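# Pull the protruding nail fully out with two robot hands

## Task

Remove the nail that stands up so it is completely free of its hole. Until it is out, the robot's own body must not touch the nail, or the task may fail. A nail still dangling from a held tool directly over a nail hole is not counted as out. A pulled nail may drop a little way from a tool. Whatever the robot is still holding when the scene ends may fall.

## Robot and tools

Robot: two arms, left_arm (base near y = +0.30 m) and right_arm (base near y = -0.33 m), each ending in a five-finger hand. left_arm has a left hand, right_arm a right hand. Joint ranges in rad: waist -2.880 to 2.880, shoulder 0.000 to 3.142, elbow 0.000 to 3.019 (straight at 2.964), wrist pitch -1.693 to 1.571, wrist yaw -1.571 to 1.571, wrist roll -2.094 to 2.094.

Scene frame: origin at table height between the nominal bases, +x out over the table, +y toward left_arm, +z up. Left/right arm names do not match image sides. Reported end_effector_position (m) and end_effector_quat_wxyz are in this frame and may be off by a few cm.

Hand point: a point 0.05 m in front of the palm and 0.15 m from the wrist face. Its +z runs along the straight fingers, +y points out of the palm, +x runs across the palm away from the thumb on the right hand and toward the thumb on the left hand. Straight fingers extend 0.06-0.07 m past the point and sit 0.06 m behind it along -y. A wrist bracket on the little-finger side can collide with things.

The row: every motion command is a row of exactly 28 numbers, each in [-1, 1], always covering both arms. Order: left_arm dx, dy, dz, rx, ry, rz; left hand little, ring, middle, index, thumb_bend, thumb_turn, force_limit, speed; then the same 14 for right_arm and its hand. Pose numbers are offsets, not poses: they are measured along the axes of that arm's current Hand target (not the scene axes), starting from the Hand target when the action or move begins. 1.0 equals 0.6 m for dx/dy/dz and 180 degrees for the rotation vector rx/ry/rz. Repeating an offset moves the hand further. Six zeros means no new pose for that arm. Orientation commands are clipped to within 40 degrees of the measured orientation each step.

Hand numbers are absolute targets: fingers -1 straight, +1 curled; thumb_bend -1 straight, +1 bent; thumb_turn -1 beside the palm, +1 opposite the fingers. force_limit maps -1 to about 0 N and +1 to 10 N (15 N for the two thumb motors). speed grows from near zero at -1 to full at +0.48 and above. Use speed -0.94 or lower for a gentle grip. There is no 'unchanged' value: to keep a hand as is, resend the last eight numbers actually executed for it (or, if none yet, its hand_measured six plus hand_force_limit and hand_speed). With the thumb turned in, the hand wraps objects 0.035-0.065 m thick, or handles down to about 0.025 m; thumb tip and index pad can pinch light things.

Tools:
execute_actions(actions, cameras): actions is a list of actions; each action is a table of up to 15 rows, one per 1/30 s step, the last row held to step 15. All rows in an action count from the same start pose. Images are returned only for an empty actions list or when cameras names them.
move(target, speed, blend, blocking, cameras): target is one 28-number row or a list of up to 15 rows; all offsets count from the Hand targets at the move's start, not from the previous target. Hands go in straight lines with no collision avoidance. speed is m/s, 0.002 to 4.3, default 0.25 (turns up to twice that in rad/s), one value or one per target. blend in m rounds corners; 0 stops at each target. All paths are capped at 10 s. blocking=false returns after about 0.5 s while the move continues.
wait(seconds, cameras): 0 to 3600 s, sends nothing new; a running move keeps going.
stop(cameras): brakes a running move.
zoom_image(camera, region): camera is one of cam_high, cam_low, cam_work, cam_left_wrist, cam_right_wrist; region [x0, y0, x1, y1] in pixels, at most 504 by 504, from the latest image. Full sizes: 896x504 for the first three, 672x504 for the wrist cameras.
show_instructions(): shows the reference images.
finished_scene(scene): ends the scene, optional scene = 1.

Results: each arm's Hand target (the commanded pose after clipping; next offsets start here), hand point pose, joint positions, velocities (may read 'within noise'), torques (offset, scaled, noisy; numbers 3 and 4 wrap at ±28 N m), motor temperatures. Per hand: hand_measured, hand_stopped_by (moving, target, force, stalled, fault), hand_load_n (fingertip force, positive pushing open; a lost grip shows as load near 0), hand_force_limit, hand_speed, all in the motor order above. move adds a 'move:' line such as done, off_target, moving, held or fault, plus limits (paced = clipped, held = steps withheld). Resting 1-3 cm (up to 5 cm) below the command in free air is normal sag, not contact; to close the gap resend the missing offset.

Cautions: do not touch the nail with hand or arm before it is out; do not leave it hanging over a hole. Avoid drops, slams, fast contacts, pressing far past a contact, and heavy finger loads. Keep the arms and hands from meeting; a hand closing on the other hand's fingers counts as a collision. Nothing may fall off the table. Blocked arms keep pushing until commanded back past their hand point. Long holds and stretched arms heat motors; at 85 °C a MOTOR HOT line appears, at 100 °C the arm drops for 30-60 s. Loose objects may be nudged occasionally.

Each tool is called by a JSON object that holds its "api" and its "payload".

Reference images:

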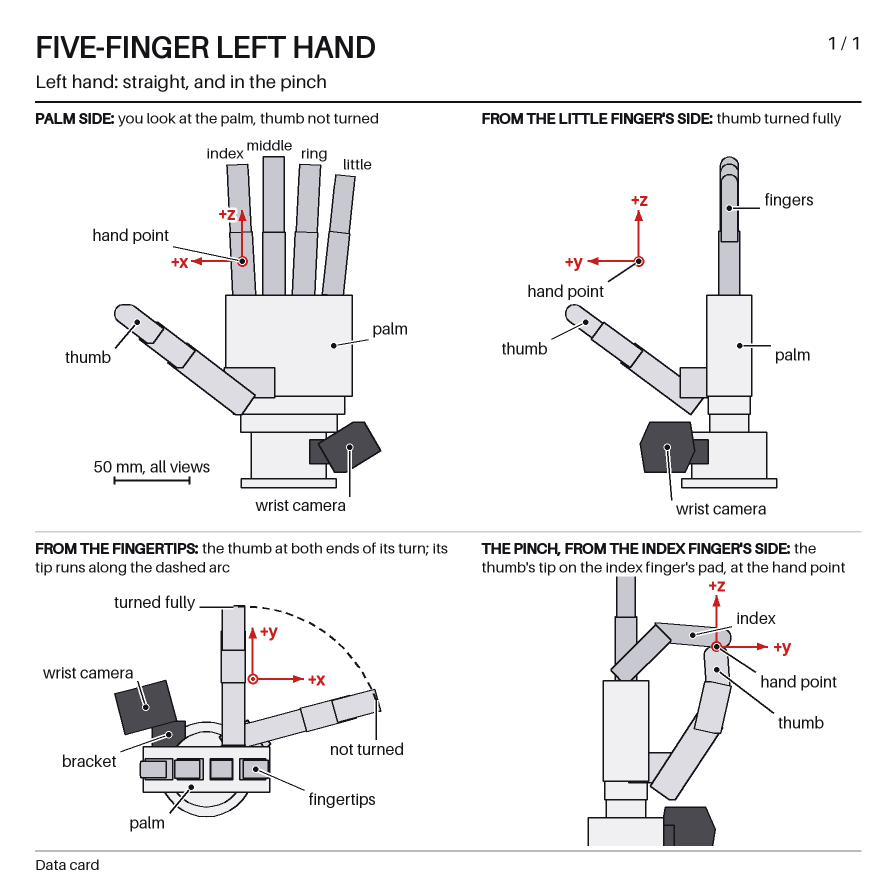

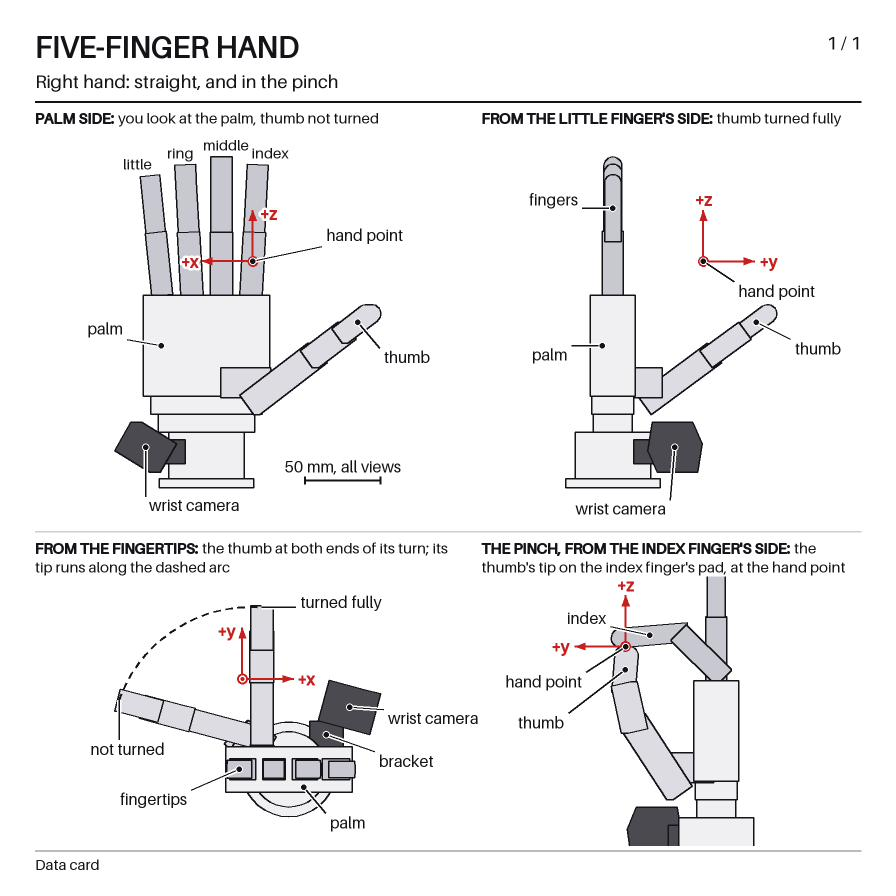

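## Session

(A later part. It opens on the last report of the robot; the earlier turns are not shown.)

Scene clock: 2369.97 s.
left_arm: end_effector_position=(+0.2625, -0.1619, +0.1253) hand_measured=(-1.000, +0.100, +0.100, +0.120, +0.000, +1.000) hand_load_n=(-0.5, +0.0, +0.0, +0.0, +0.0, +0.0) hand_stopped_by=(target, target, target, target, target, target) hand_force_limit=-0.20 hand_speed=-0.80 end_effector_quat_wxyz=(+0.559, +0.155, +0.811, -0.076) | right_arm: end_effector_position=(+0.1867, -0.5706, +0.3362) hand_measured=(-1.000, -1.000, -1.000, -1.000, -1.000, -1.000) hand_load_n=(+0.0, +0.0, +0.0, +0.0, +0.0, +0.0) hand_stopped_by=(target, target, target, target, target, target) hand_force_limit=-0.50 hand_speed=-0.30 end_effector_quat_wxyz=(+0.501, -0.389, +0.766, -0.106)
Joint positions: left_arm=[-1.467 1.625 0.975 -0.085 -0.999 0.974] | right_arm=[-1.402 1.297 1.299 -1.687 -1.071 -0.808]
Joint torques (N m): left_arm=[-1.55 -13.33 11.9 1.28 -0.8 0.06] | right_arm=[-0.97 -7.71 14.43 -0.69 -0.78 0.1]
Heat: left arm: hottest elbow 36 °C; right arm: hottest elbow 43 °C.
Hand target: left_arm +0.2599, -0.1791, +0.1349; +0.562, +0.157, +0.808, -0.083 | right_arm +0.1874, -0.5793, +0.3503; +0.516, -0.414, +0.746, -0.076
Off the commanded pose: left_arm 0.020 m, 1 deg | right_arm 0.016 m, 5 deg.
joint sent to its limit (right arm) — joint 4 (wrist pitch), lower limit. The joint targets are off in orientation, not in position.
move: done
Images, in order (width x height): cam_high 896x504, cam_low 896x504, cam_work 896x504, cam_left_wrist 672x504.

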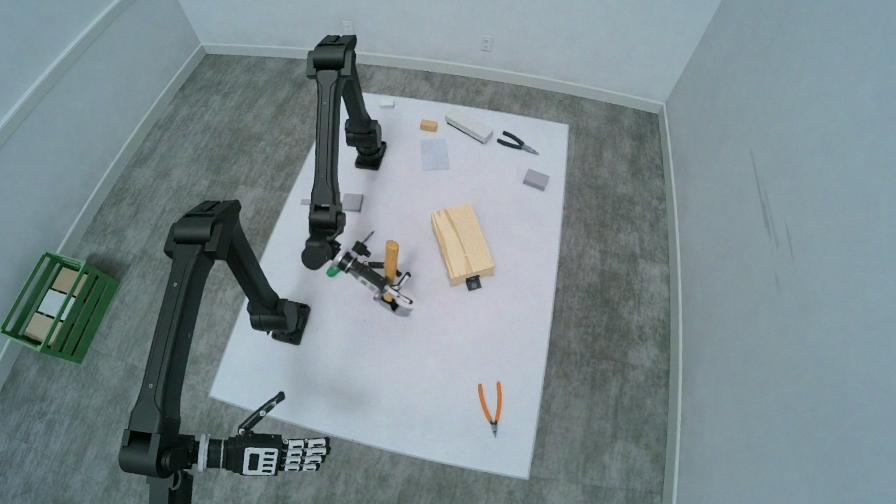

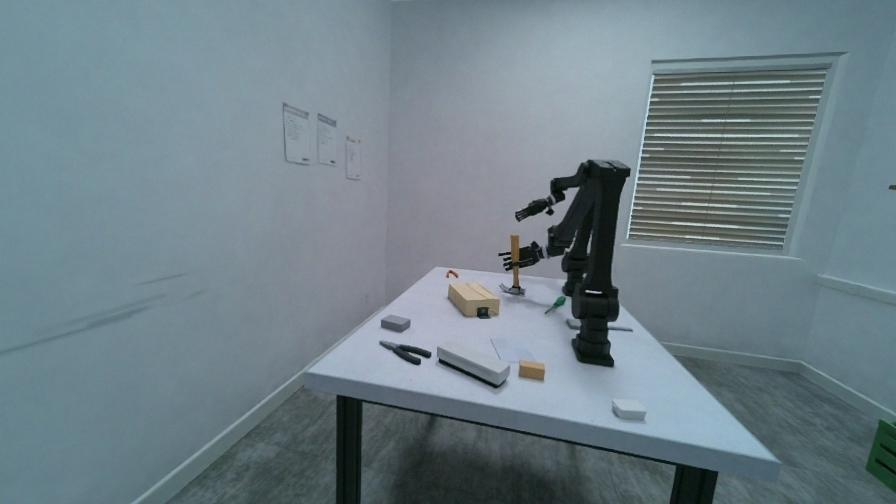

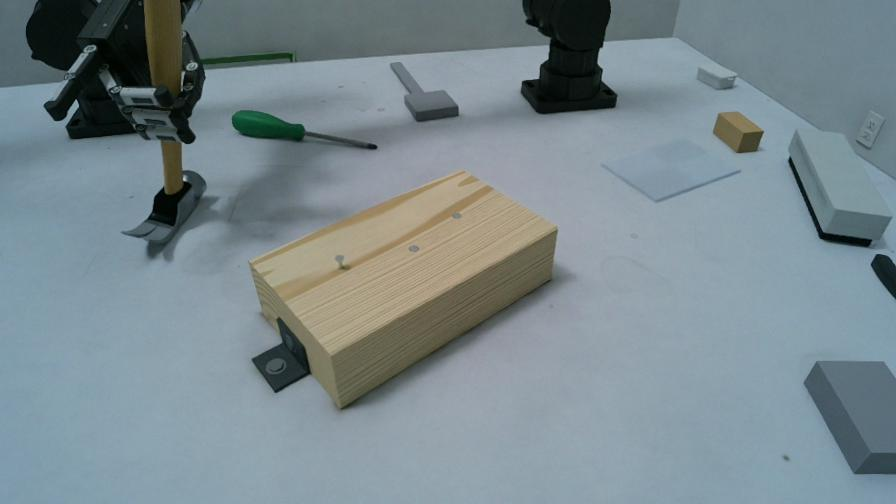

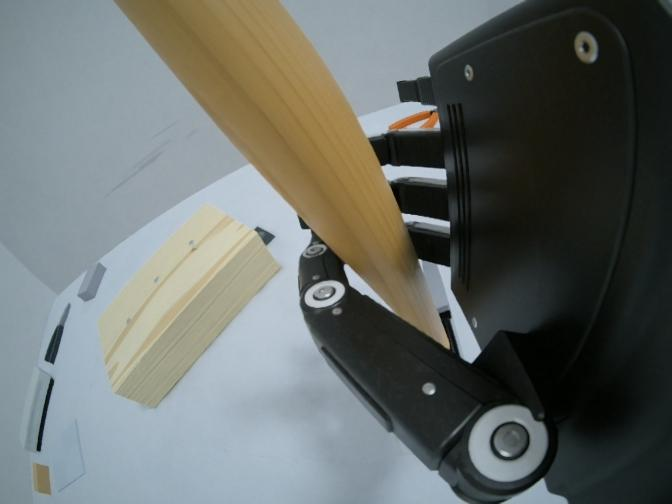

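{"api": "move", "payload": {"target": [[0,0,0,0,0,0,-1,-0.05,-0.05,-0.05,-0.15,1,-0.2,-0.6,0,0,0,0,0,0,-1,-1,-1,-1,-1,-1,-0.5,-0.3],[-0.0005,0,0,0,-0.06,0,-1,-0.05,-0.05,-0.05,-0.15,1,-0.2,-0.6,0,0,0,0,0,0,-1,-1,-1,-1,-1,-1,-0.5,-0.3]], "speed": 0.06, "cameras": ["cam_high","cam_work","cam_low","cam_left_wrist"]}}

{"api": "zoom_image", "payload": {"camera": "cam_work", "region": [50, 0, 350, 280]}}

{"api": "zoom_image", "payload": {"camera": "cam_low", "region": [430, 200, 610, 340]}}

Scene clock: 2382.87 s.
left_arm: end_effector_position=(+0.2653, -0.1777, +0.1424) hand_measured=(-1.000, -0.050, -0.050, -0.050, -0.150, +1.000) hand_load_n=(+0.0, +0.0, +0.0, +0.0, +0.0, +0.0) hand_stopped_by=(target, target, target, target, target, target) hand_force_limit=-0.20 hand_speed=-0.60 end_effector_quat_wxyz=(+0.635, +0.140, +0.753, -0.099) | right_arm: end_effector_position=(+0.1867, -0.5706, +0.3362) hand_measured=(-1.000, -1.000, -1.000, -1.000, -1.000, -1.000) hand_load_n=(+0.0, -0.5, +0.0, +0.0, +0.0, +0.0) hand_stopped_by=(target, target, target, target, target, target) hand_force_limit=-0.50 hand_speed=-0.30 end_effector_quat_wxyz=(+0.501, -0.389, +0.766, -0.106)
Joint positions: left_arm=[-1.493 1.681 0.918 0.366 -1.105 1.243] | right_arm=[-1.402 1.297 1.299 -1.687 -1.071 -0.808]
Joint torques (N m): left_arm=[-1.67 -13.86 6.91 2.4 -0.55 0.1] | right_arm=[-0.5 -8.35 14.69 -0.92 -0.76 0.08]
Heat: left arm: hottest elbow 36 °C; right arm: hottest elbow 43 °C.
Hand target: left_arm +0.2601, -0.1791, +0.1353; +0.636, +0.148, +0.751, -0.097 | right_arm +0.1874, -0.5793, +0.3503; +0.516, -0.414, +0.746, -0.076
Off the commanded pose: left_arm 0.009 m, 1 deg | right_arm 0.016 m, 5 deg.
joint sent to its limit (right arm) — joint 4 (wrist pitch), lower limit. The joint targets are off in orientation, not in position.
move: done
Images, in order (width x height): cam_high 896x504, cam_low 896x504, cam_work 896x504, cam_left_wrist 672x504.

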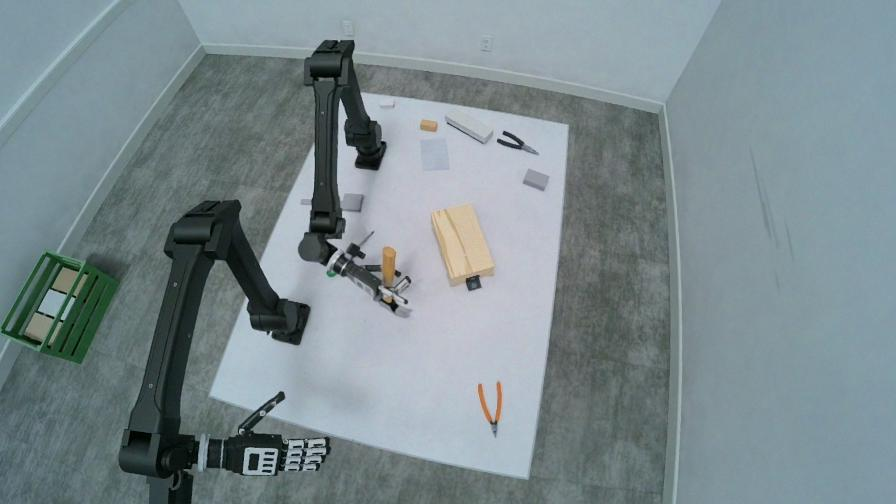

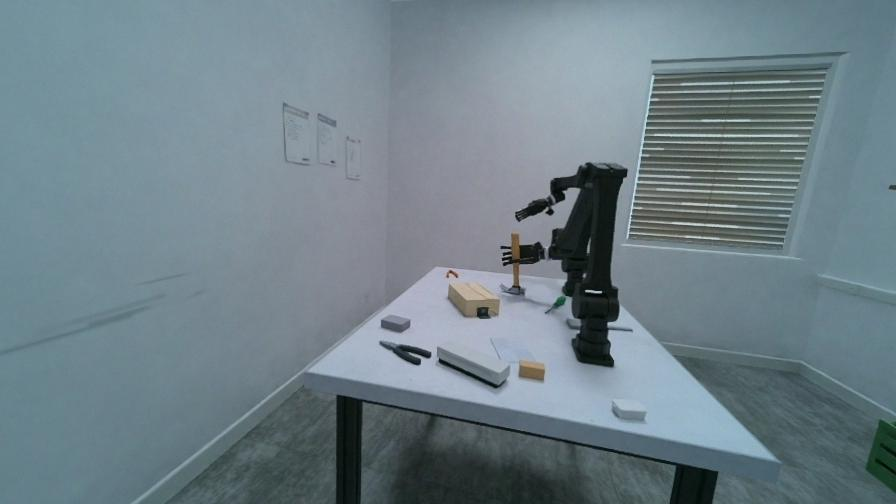

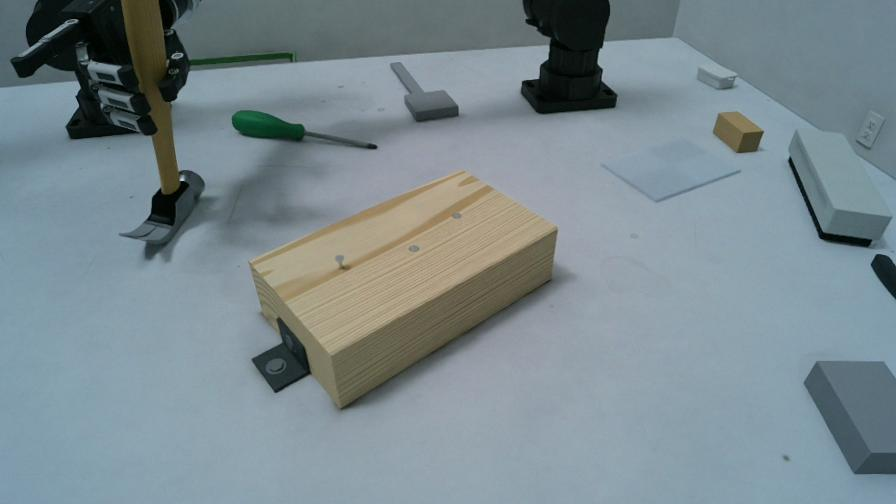

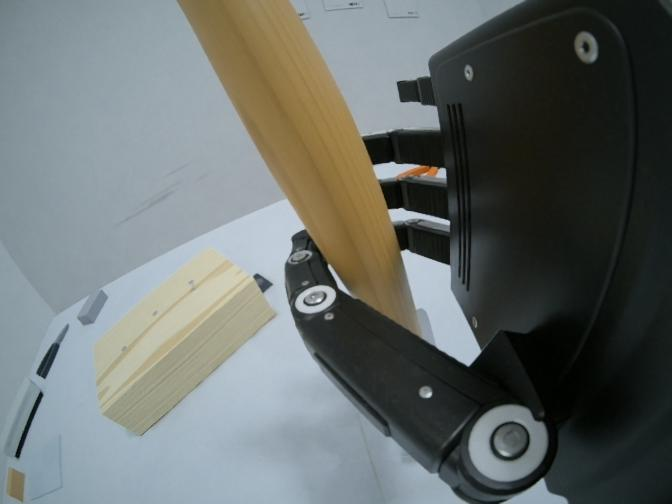

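Scaled by 1.680 from the camera's image (finer frame: 1280x720).

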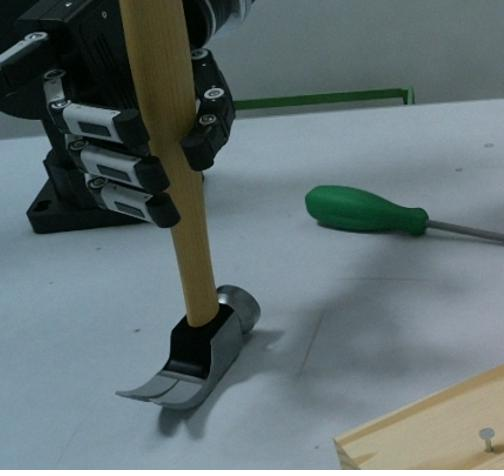

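Scaled by 2.800 from the camera's image (finer frame: 1280x720).

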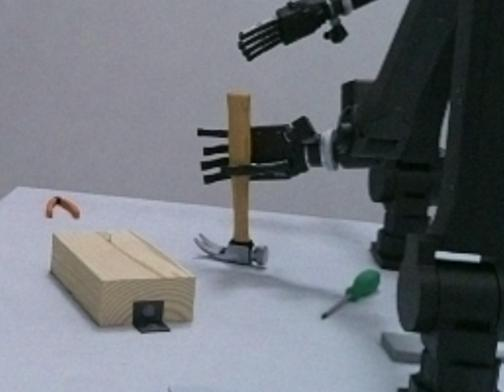

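{"api": "move", "payload": {"target": [[-0.0151,0.0211,-0.0048,0,-0.03,0,-1,-0.05,-0.05,-0.05,-0.15,1,-0.2,-0.6,0,0,0,0,0,0,-1,-1,-1,-1,-1,-1,-0.5,-0.3],[-0.1422,0.0284,-0.0223,0,-0.058,0,-1,-0.05,-0.05,-0.05,-0.15,1,-0.2,-0.6,0,0,0,0,0,0,-1,-1,-1,-1,-1,-1,-0.5,-0.3]], "speed": 0.05, "cameras": ["cam_high","cam_work","cam_low","cam_left_wrist"]}}

{"api": "zoom_image", "payload": {"camera": "cam_work", "region": [50, 0, 350, 280]}}

{"api": "zoom_image", "payload": {"camera": "cam_low", "region": [430, 200, 610, 340]}}

Scene clock: 2395.20 s.
left_arm: end_effector_position=(+0.2707, -0.1602, +0.2067) hand_measured=(-1.000, -0.050, -0.050, -0.050, -0.150, +1.000) hand_load_n=(+0.0, +0.0, +0.0, +0.0, +0.0, +0.5) hand_stopped_by=(target, target, target, target, target, target) hand_force_limit=-0.20 hand_speed=-0.60 end_effector_quat_wxyz=(+0.696, +0.149, +0.696, -0.094) | right_arm: end_effector_position=(+0.1867, -0.5706, +0.3362) hand_measured=(-1.000, -1.000, -1.000, -1.000, -1.000, -1.000) hand_load_n=(+0.0, +0.0, +0.0, +0.0, +0.0, +0.0) hand_stopped_by=(target, target, target, target, target, target) hand_force_limit=-0.50 hand_speed=-0.30 end_effector_quat_wxyz=(+0.501, -0.389, +0.766, -0.106)
Joint positions: left_arm=[-1.494 1.615 0.847 0.737 -1.13 1.62] | right_arm=[-1.402 1.297 1.299 -1.687 -1.071 -0.808]
Joint torques (N m): left_arm=[-1.9 -15.09 9.02 2.33 -0.14 0.07] | right_arm=[-0.44 -7.3 14.41 -0.91 -0.81 0.05]
Heat: left arm: hottest elbow 35 °C; right arm: hottest elbow 43 °C.
Hand target: left_arm +0.2661, -0.1671, +0.2223; +0.702, +0.139, +0.690, -0.111 | right_arm +0.1874, -0.5793, +0.3503; +0.516, -0.414, +0.746, -0.076
Off the commanded pose: left_arm 0.018 m, 2 deg | right_arm 0.016 m, 5 deg.
joint sent to its limit (right arm) — joint 4 (wrist pitch), lower limit. The joint targets are off in orientation, not in position.
move: off_target (left_arm)
Images, in order (width x height): cam_high 896x504, cam_low 896x504, cam_work 896x504, cam_left_wrist 672x504.

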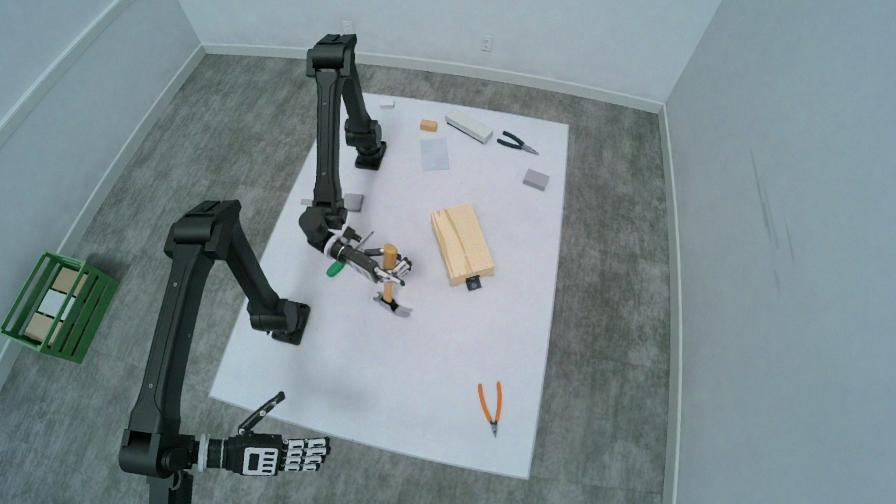

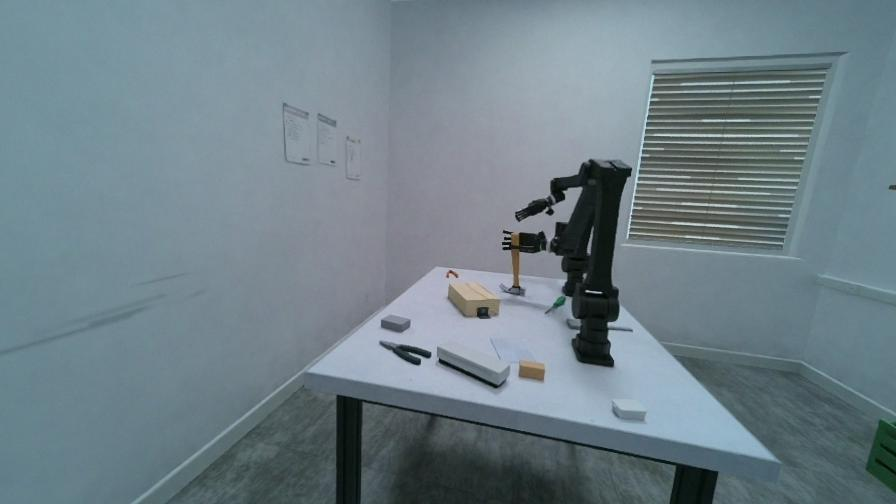

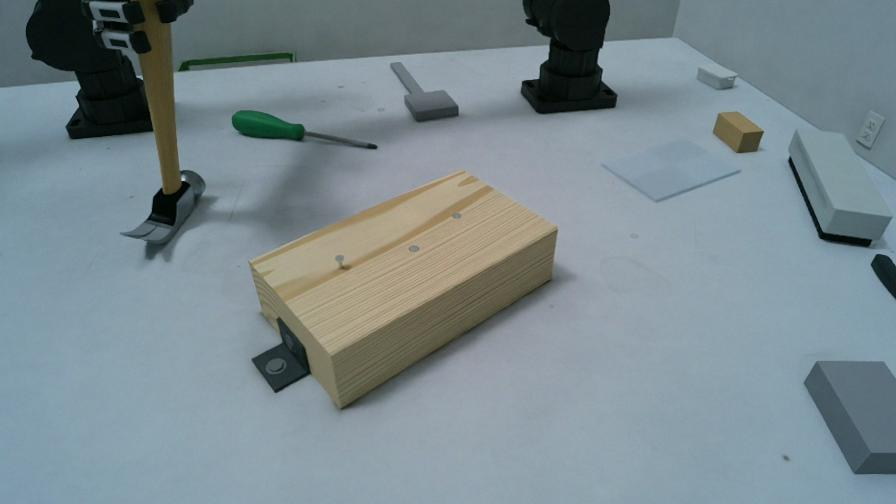

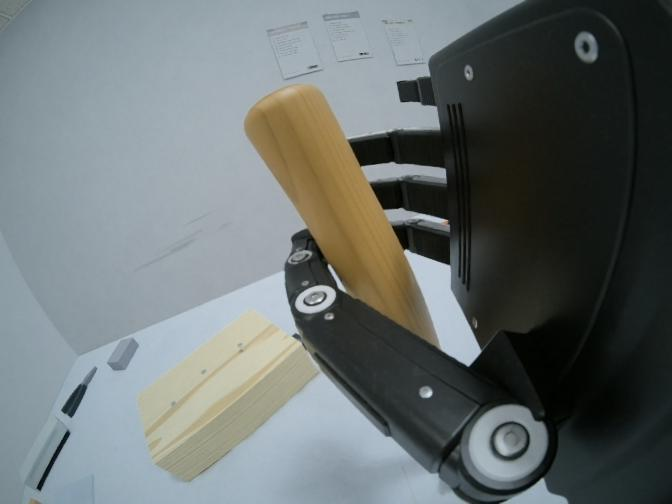

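Scaled by 1.680 from the camera's image (finer frame: 1280x720).

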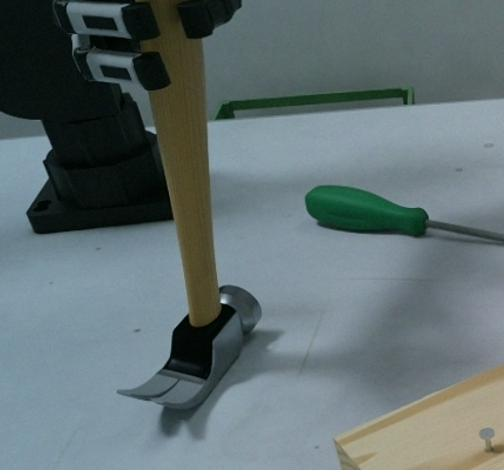

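Scaled by 2.800 from the camera's image (finer frame: 1280x720).

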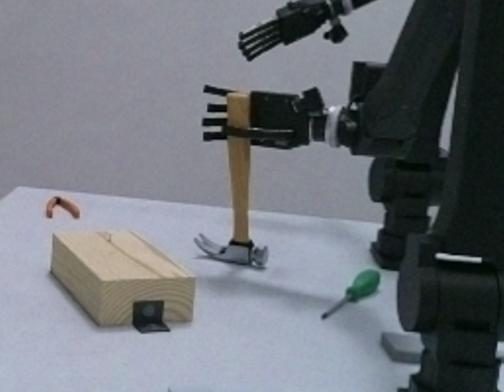

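{"api": "move", "payload": {"target": [0.033,0.022,0,0,0,0,-1,-0.05,-0.05,-0.05,-0.15,1,-0.2,-0.8,0,0,0,0,0,0,-1,-1,-1,-1,-1,-1,-0.5,-0.3], "speed": 0.05, "cameras": ["cam_work","cam_low","cam_left_wrist"]}}

{"api": "zoom_image", "payload": {"camera": "cam_low", "region": [430, 200, 610, 340]}}

Scene clock: 2405.03 s.
left_arm: end_effector_position=(+0.2700, -0.1551, +0.2027) hand_measured=(-1.000, -0.050, -0.050, -0.050, -0.150, +1.000) hand_load_n=(-0.5, +0.0, +0.0, +0.0, +0.0, +0.0) hand_stopped_by=(target, target, target, target, target, target) hand_force_limit=-0.20 hand_speed=-0.80 end_effector_quat_wxyz=(+0.700, +0.140, +0.692, -0.108) | right_arm: end_effector_position=(+0.1867, -0.5706, +0.3362) hand_measured=(-1.000, -1.000, -1.000, -1.000, -1.000, -1.000) hand_load_n=(+0.0, +0.0, +0.0, +0.0, +0.0, +0.0) hand_stopped_by=(target, target, target, target, target, target) hand_force_limit=-0.50 hand_speed=-0.30 end_effector_quat_wxyz=(+0.501, -0.389, +0.766, -0.106)
Joint positions: left_arm=[-1.494 1.615 0.818 0.803 -1.123 1.621] | right_arm=[-1.402 1.297 1.299 -1.687 -1.071 -0.808]
Joint torques (N m): left_arm=[-0.97 -13.51 6.74 2.51 0.14 0.09] | right_arm=[-0.26 -7.24 14.65 -0.87 -0.79 0.05]
Heat: left arm: hottest elbow 35 °C; right arm: hottest elbow 44 °C.
Hand target: left_arm +0.2711, -0.1540, +0.2031; +0.702, +0.139, +0.690, -0.110 | right_arm +0.1874, -0.5793, +0.3503; +0.516, -0.414, +0.746, -0.076
Off the commanded pose: left_arm 0.002 m, 0 deg | right_arm 0.016 m, 5 deg.
joint sent to its limit (right arm) — joint 4 (wrist pitch), lower limit. The joint targets are off in orientation, not in position.
move: done
Images, in order (width x height): cam_low 896x504, cam_work 896x504, cam_left_wrist 672x504.

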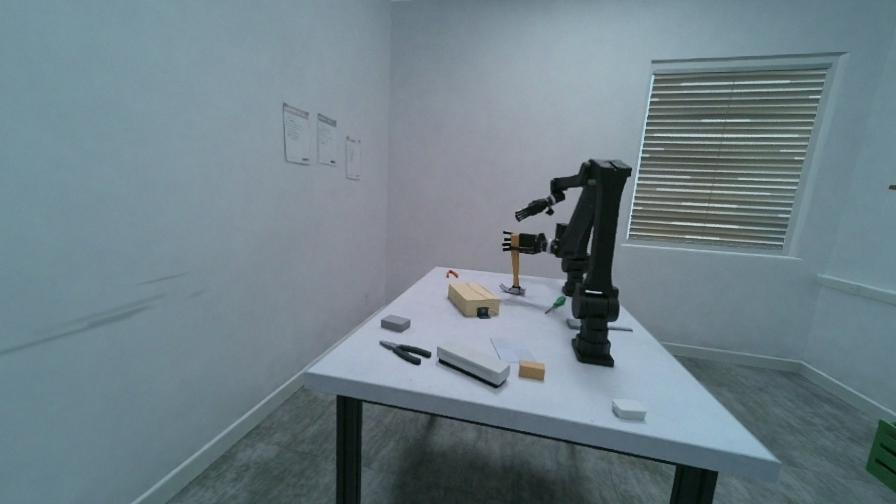

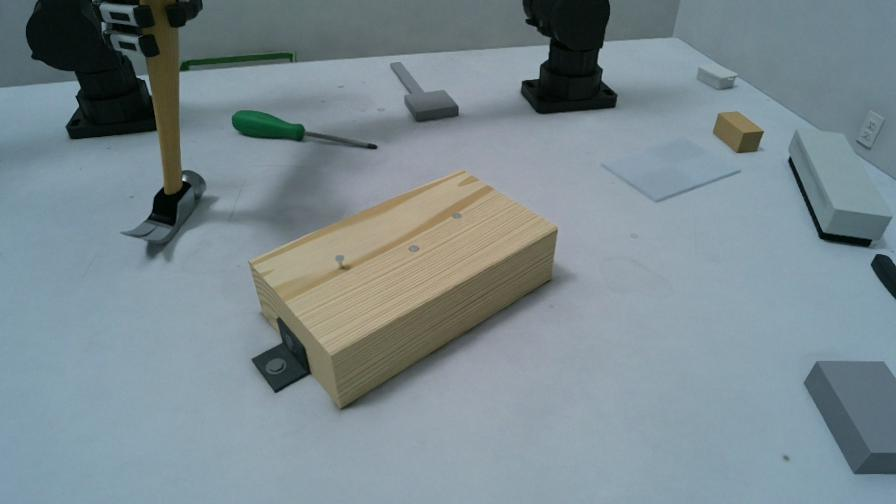

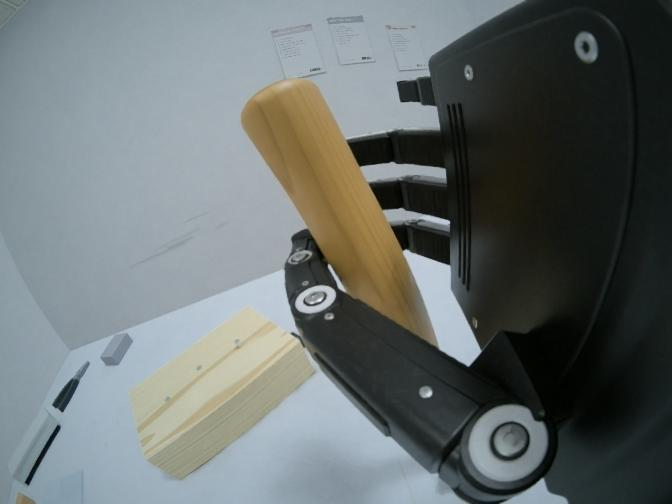

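Scaled by 2.800 from the camera's image (finer frame: 1280x720).

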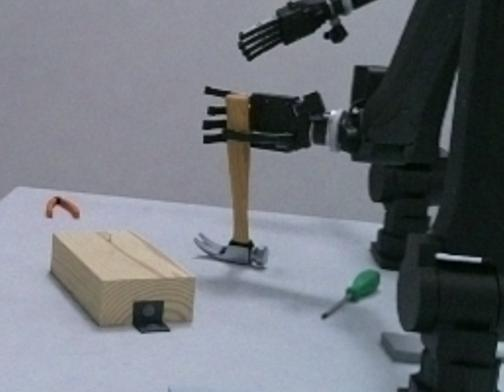

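{"api": "move", "payload": {"target": [0.0,0.02,0,0,0,0,-1,0.0,0.0,0.0,-0.15,1,-0.3,-0.8,0,0,0,0,0,0,-1,-1,-1,-1,-1,-1,-0.5,-0.3], "speed": 0.05, "cameras": ["cam_work","cam_left_wrist"]}}

Scene clock: 2413.90 s.
left_arm: end_effector_position=(+0.2707, -0.1468, +0.1953) hand_measured=(-1.000, +0.000, +0.000, +0.000, -0.150, +1.000) hand_load_n=(+0.0, +0.0, +0.0, +0.0, +0.0, +0.0) hand_stopped_by=(target, target, target, target, target, target) hand_force_limit=-0.30 hand_speed=-0.80 end_effector_quat_wxyz=(+0.697, +0.148, +0.693, -0.105) | right_arm: end_effector_position=(+0.1867, -0.5706, +0.3362) hand_measured=(-1.000, -1.000, -1.000, -1.000, -1.000, -1.000) hand_load_n=(+0.0, +0.0, +0.0, +0.0, +0.0, +0.0) hand_stopped_by=(target, target, target, target, target, target) hand_force_limit=-0.50 hand_speed=-0.30 end_effector_quat_wxyz=(+0.501, -0.389, +0.766, -0.106)
Joint positions: left_arm=[-1.49 1.608 0.787 0.808 -1.111 1.621] | right_arm=[-1.402 1.297 1.299 -1.687 -1.071 -0.808]
Joint torques (N m): left_arm=[0.09 -14.97 6.79 2.55 0.13 0.08] | right_arm=[-1.61 -8.64 14.53 -0.47 -0.77 0]
Heat: left arm: hottest elbow 34 °C; right arm: hottest elbow 44 °C.
Hand target: left_arm +0.2752, -0.1427, +0.2035; +0.702, +0.139, +0.690, -0.110 | right_arm +0.1874, -0.5793, +0.3503; +0.516, -0.414, +0.746, -0.076
Off the commanded pose: left_arm 0.010 m, 1 deg | right_arm 0.016 m, 5 deg.
joint sent to its limit (right arm) — joint 4 (wrist pitch), lower limit. The joint targets are off in orientation, not in position.
move: done

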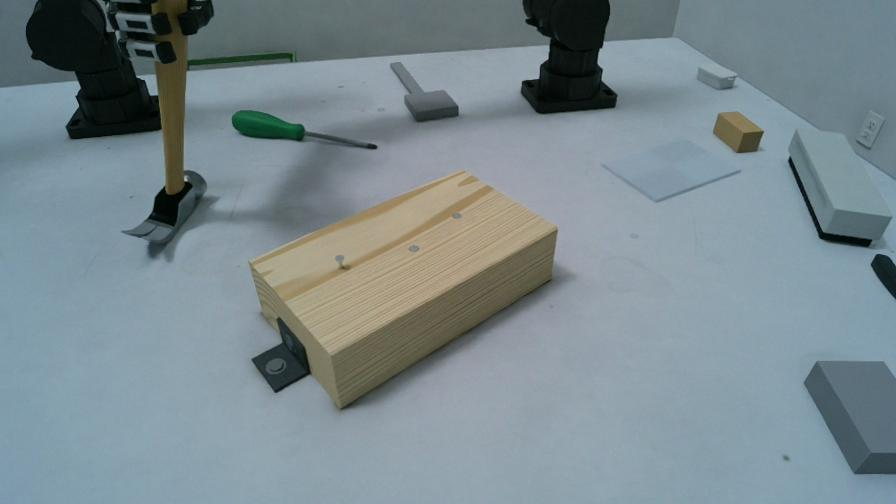

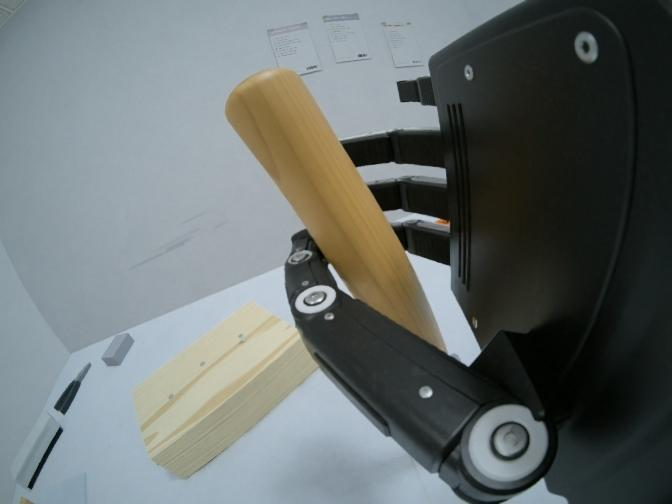

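{"api": "move", "payload": {"target": [0.0,0.0,0,0,0,0,-1,0.4,0.4,0.4,0.2,1,-0.5,-0.85,0,0,0,0,0,0,-1,-1,-1,-1,-1,-1,-0.5,-0.3], "speed": 0.05, "cameras": ["cam_work","cam_low","cam_left_wrist"]}}

{"api": "zoom_image", "payload": {"camera": "cam_low", "region": [430, 200, 610, 340]}}

Scene clock: 2433.00 s.
left_arm: end_effector_position=(+0.2707, -0.1469, +0.1953) hand_measured=(-1.000, +0.400, +0.234, +0.246, -0.026, +1.000) hand_load_n=(+0.0, +0.0, +4.5, +6.0, +4.5, +0.0) hand_stopped_by=(target, target, force, force, force, target) hand_force_limit=-0.50 hand_speed=-0.85 end_effector_quat_wxyz=(+0.697, +0.149, +0.693, -0.105) | right_arm: end_effector_position=(+0.1867, -0.5706, +0.3362) hand_measured=(-1.000, -1.000, -1.000, -1.000, -1.000, -1.000) hand_load_n=(+0.0, +0.0, +0.0, -0.5, +0.0, +0.0) hand_stopped_by=(target, target, target, target, target, target) hand_force_limit=-0.50 hand_speed=-0.30 end_effector_quat_wxyz=(+0.501, -0.389, +0.766, -0.106)
Joint positions: left_arm=[-1.49 1.608 0.787 0.808 -1.111 1.621] | right_arm=[-1.402 1.297 1.299 -1.687 -1.071 -0.808]
Joint torques (N m): left_arm=[-0.09 -15.09 6.78 2.39 0.12 0.07] | right_arm=[-1.44 -8 14.61 -0.65 -0.81 0.07]
Heat: left arm: hottest elbow 33 °C; right arm: hottest elbow 44 °C.
Hand target: left_arm +0.2752, -0.1427, +0.2035; +0.702, +0.139, +0.690, -0.110 | right_arm +0.1874, -0.5793, +0.3503; +0.516, -0.414, +0.746, -0.076
Off the commanded pose: left_arm 0.010 m, 1 deg | right_arm 0.016 m, 5 deg.
joint sent to its limit (right arm) — joint 4 (wrist pitch), lower limit. The joint targets are off in orientation, not in position.
move: done
Images, in order (width x height): cam_low 896x504, cam_work 896x504, cam_left_wrist 672x504.

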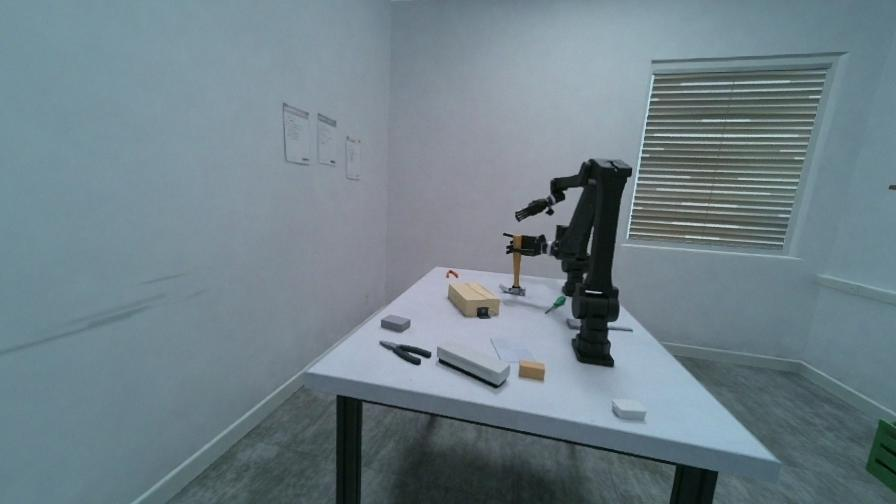

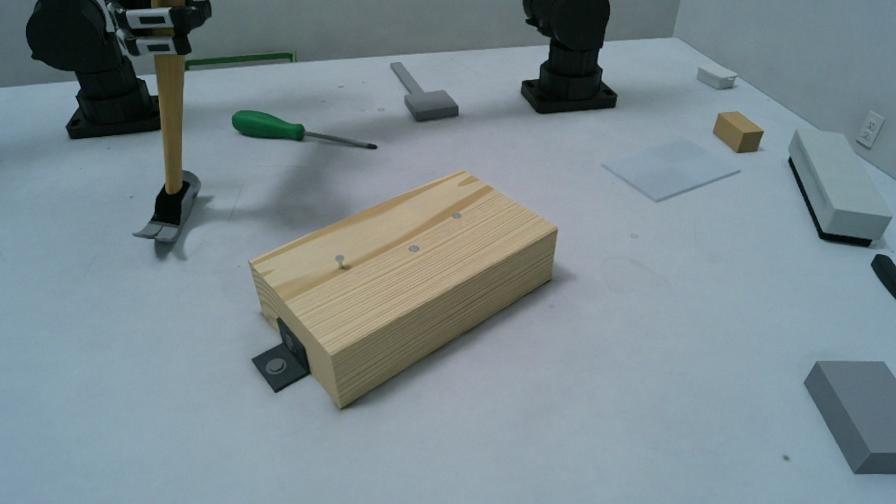

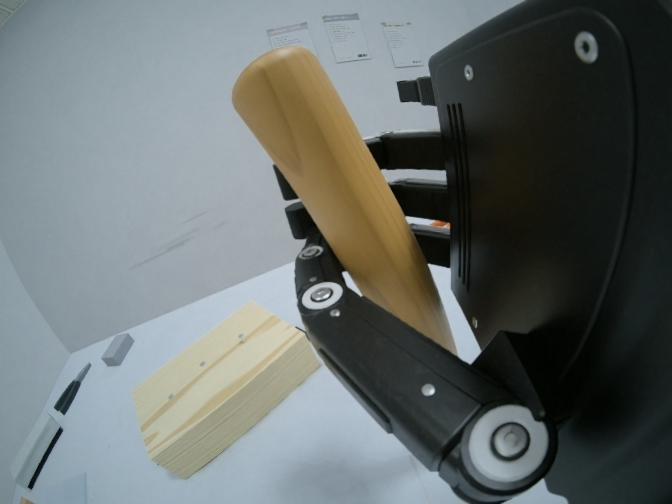

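Scaled by 2.800 from the camera's image (finer frame: 1280x720).

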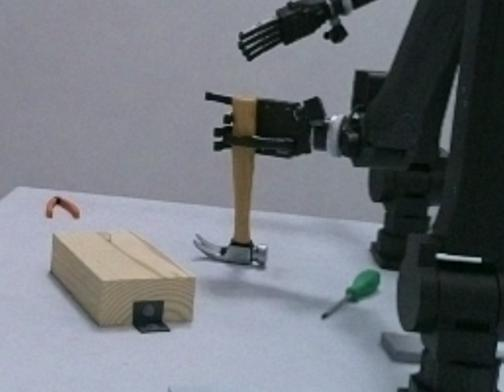

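{"api": "move", "payload": {"target": [0.0,0.0,0,0,0,0,-1,0.6,0.5,0.5,0.3,1,-0.1,-0.85,0,0,0,0,0,0,-1,-1,-1,-1,-1,-1,-0.5,-0.3], "speed": 0.05, "cameras": ["cam_high","cam_work","cam_left_wrist"]}}

{"api": "zoom_image", "payload": {"camera": "cam_high", "region": [340, 190, 520, 330]}}

{"api": "zoom_image", "payload": {"camera": "cam_work", "region": [50, 0, 350, 280]}}

Scene clock: 2441.10 s.
left_arm: end_effector_position=(+0.2707, -0.1469, +0.1953) hand_measured=(-1.000, +0.600, +0.244, +0.246, -0.016, +1.000) hand_load_n=(+0.0, +0.0, +8.0, +6.0, +7.5, +0.5) hand_stopped_by=(target, target, force, force, force, target) hand_force_limit=-0.10 hand_speed=-0.85 end_effector_quat_wxyz=(+0.697, +0.149, +0.693, -0.105) | right_arm: end_effector_position=(+0.1867, -0.5706, +0.3362) hand_measured=(-1.000, -1.000, -1.000, -1.000, -1.000, -1.000) hand_load_n=(+0.0, +0.0, -0.5, +0.0, +0.0, +0.0) hand_stopped_by=(target, target, target, target, target, target) hand_force_limit=-0.50 hand_speed=-0.30 end_effector_quat_wxyz=(+0.501, -0.389, +0.766, -0.106)
Joint positions: left_arm=[-1.49 1.608 0.787 0.808 -1.111 1.621] | right_arm=[-1.402 1.297 1.299 -1.687 -1.071 -0.808]
Joint torques (N m): left_arm=[0.32 -14.86 6.71 2.32 0.11 0.06] | right_arm=[-0.32 -8.23 14.63 -0.87 -0.77 0.03]
Heat: left arm: hottest elbow 33 °C; right arm: hottest elbow 44 °C.
Hand target: left_arm +0.2752, -0.1427, +0.2035; +0.702, +0.139, +0.690, -0.110 | right_arm +0.1874, -0.5793, +0.3503; +0.516, -0.414, +0.746, -0.076
Off the commanded pose: left_arm 0.010 m, 1 deg | right_arm 0.016 m, 5 deg.
joint sent to its limit (right arm) — joint 4 (wrist pitch), lower limit. The joint targets are off in orientation, not in position.
move: done

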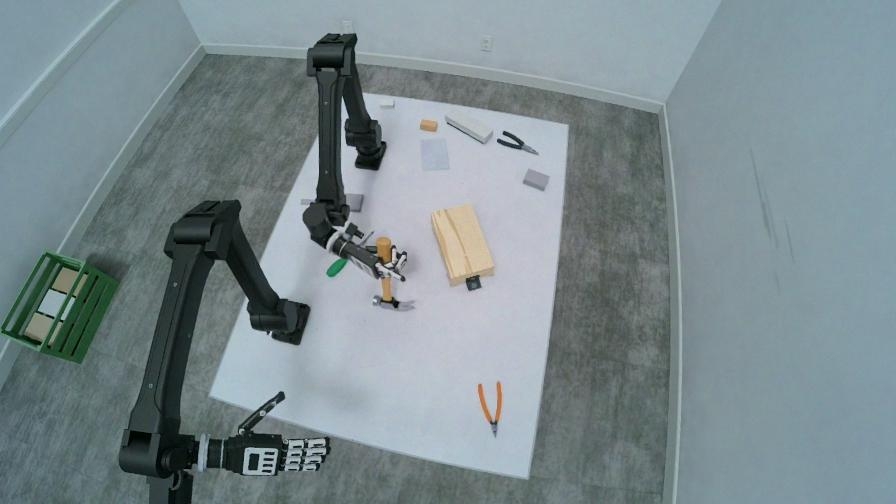

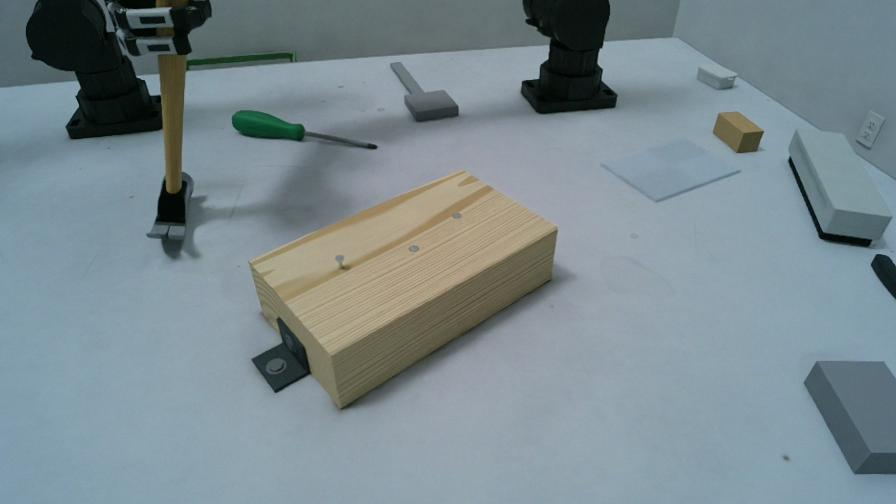

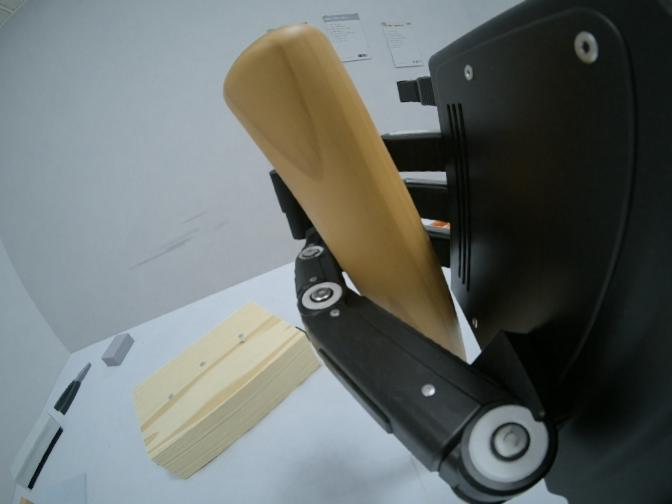

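Scaled by 2.800 from the camera's image (finer frame: 1280x720).

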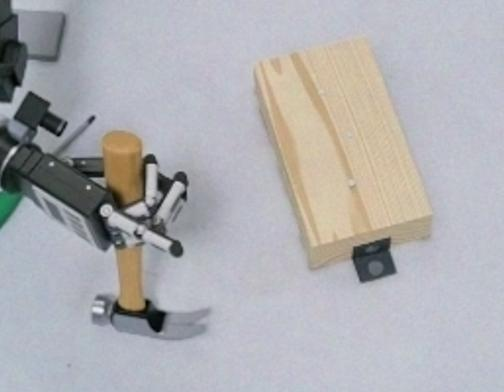

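Scaled by 1.680 from the camera's image (finer frame: 1280x720).

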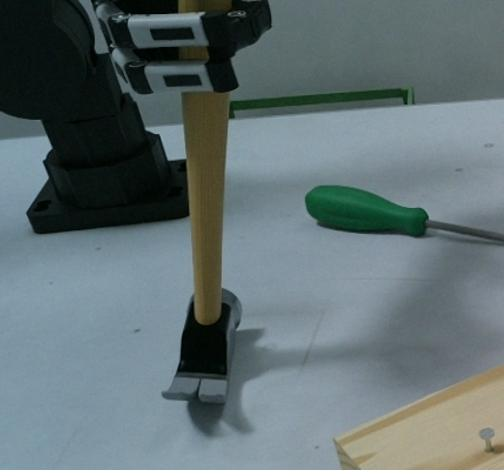

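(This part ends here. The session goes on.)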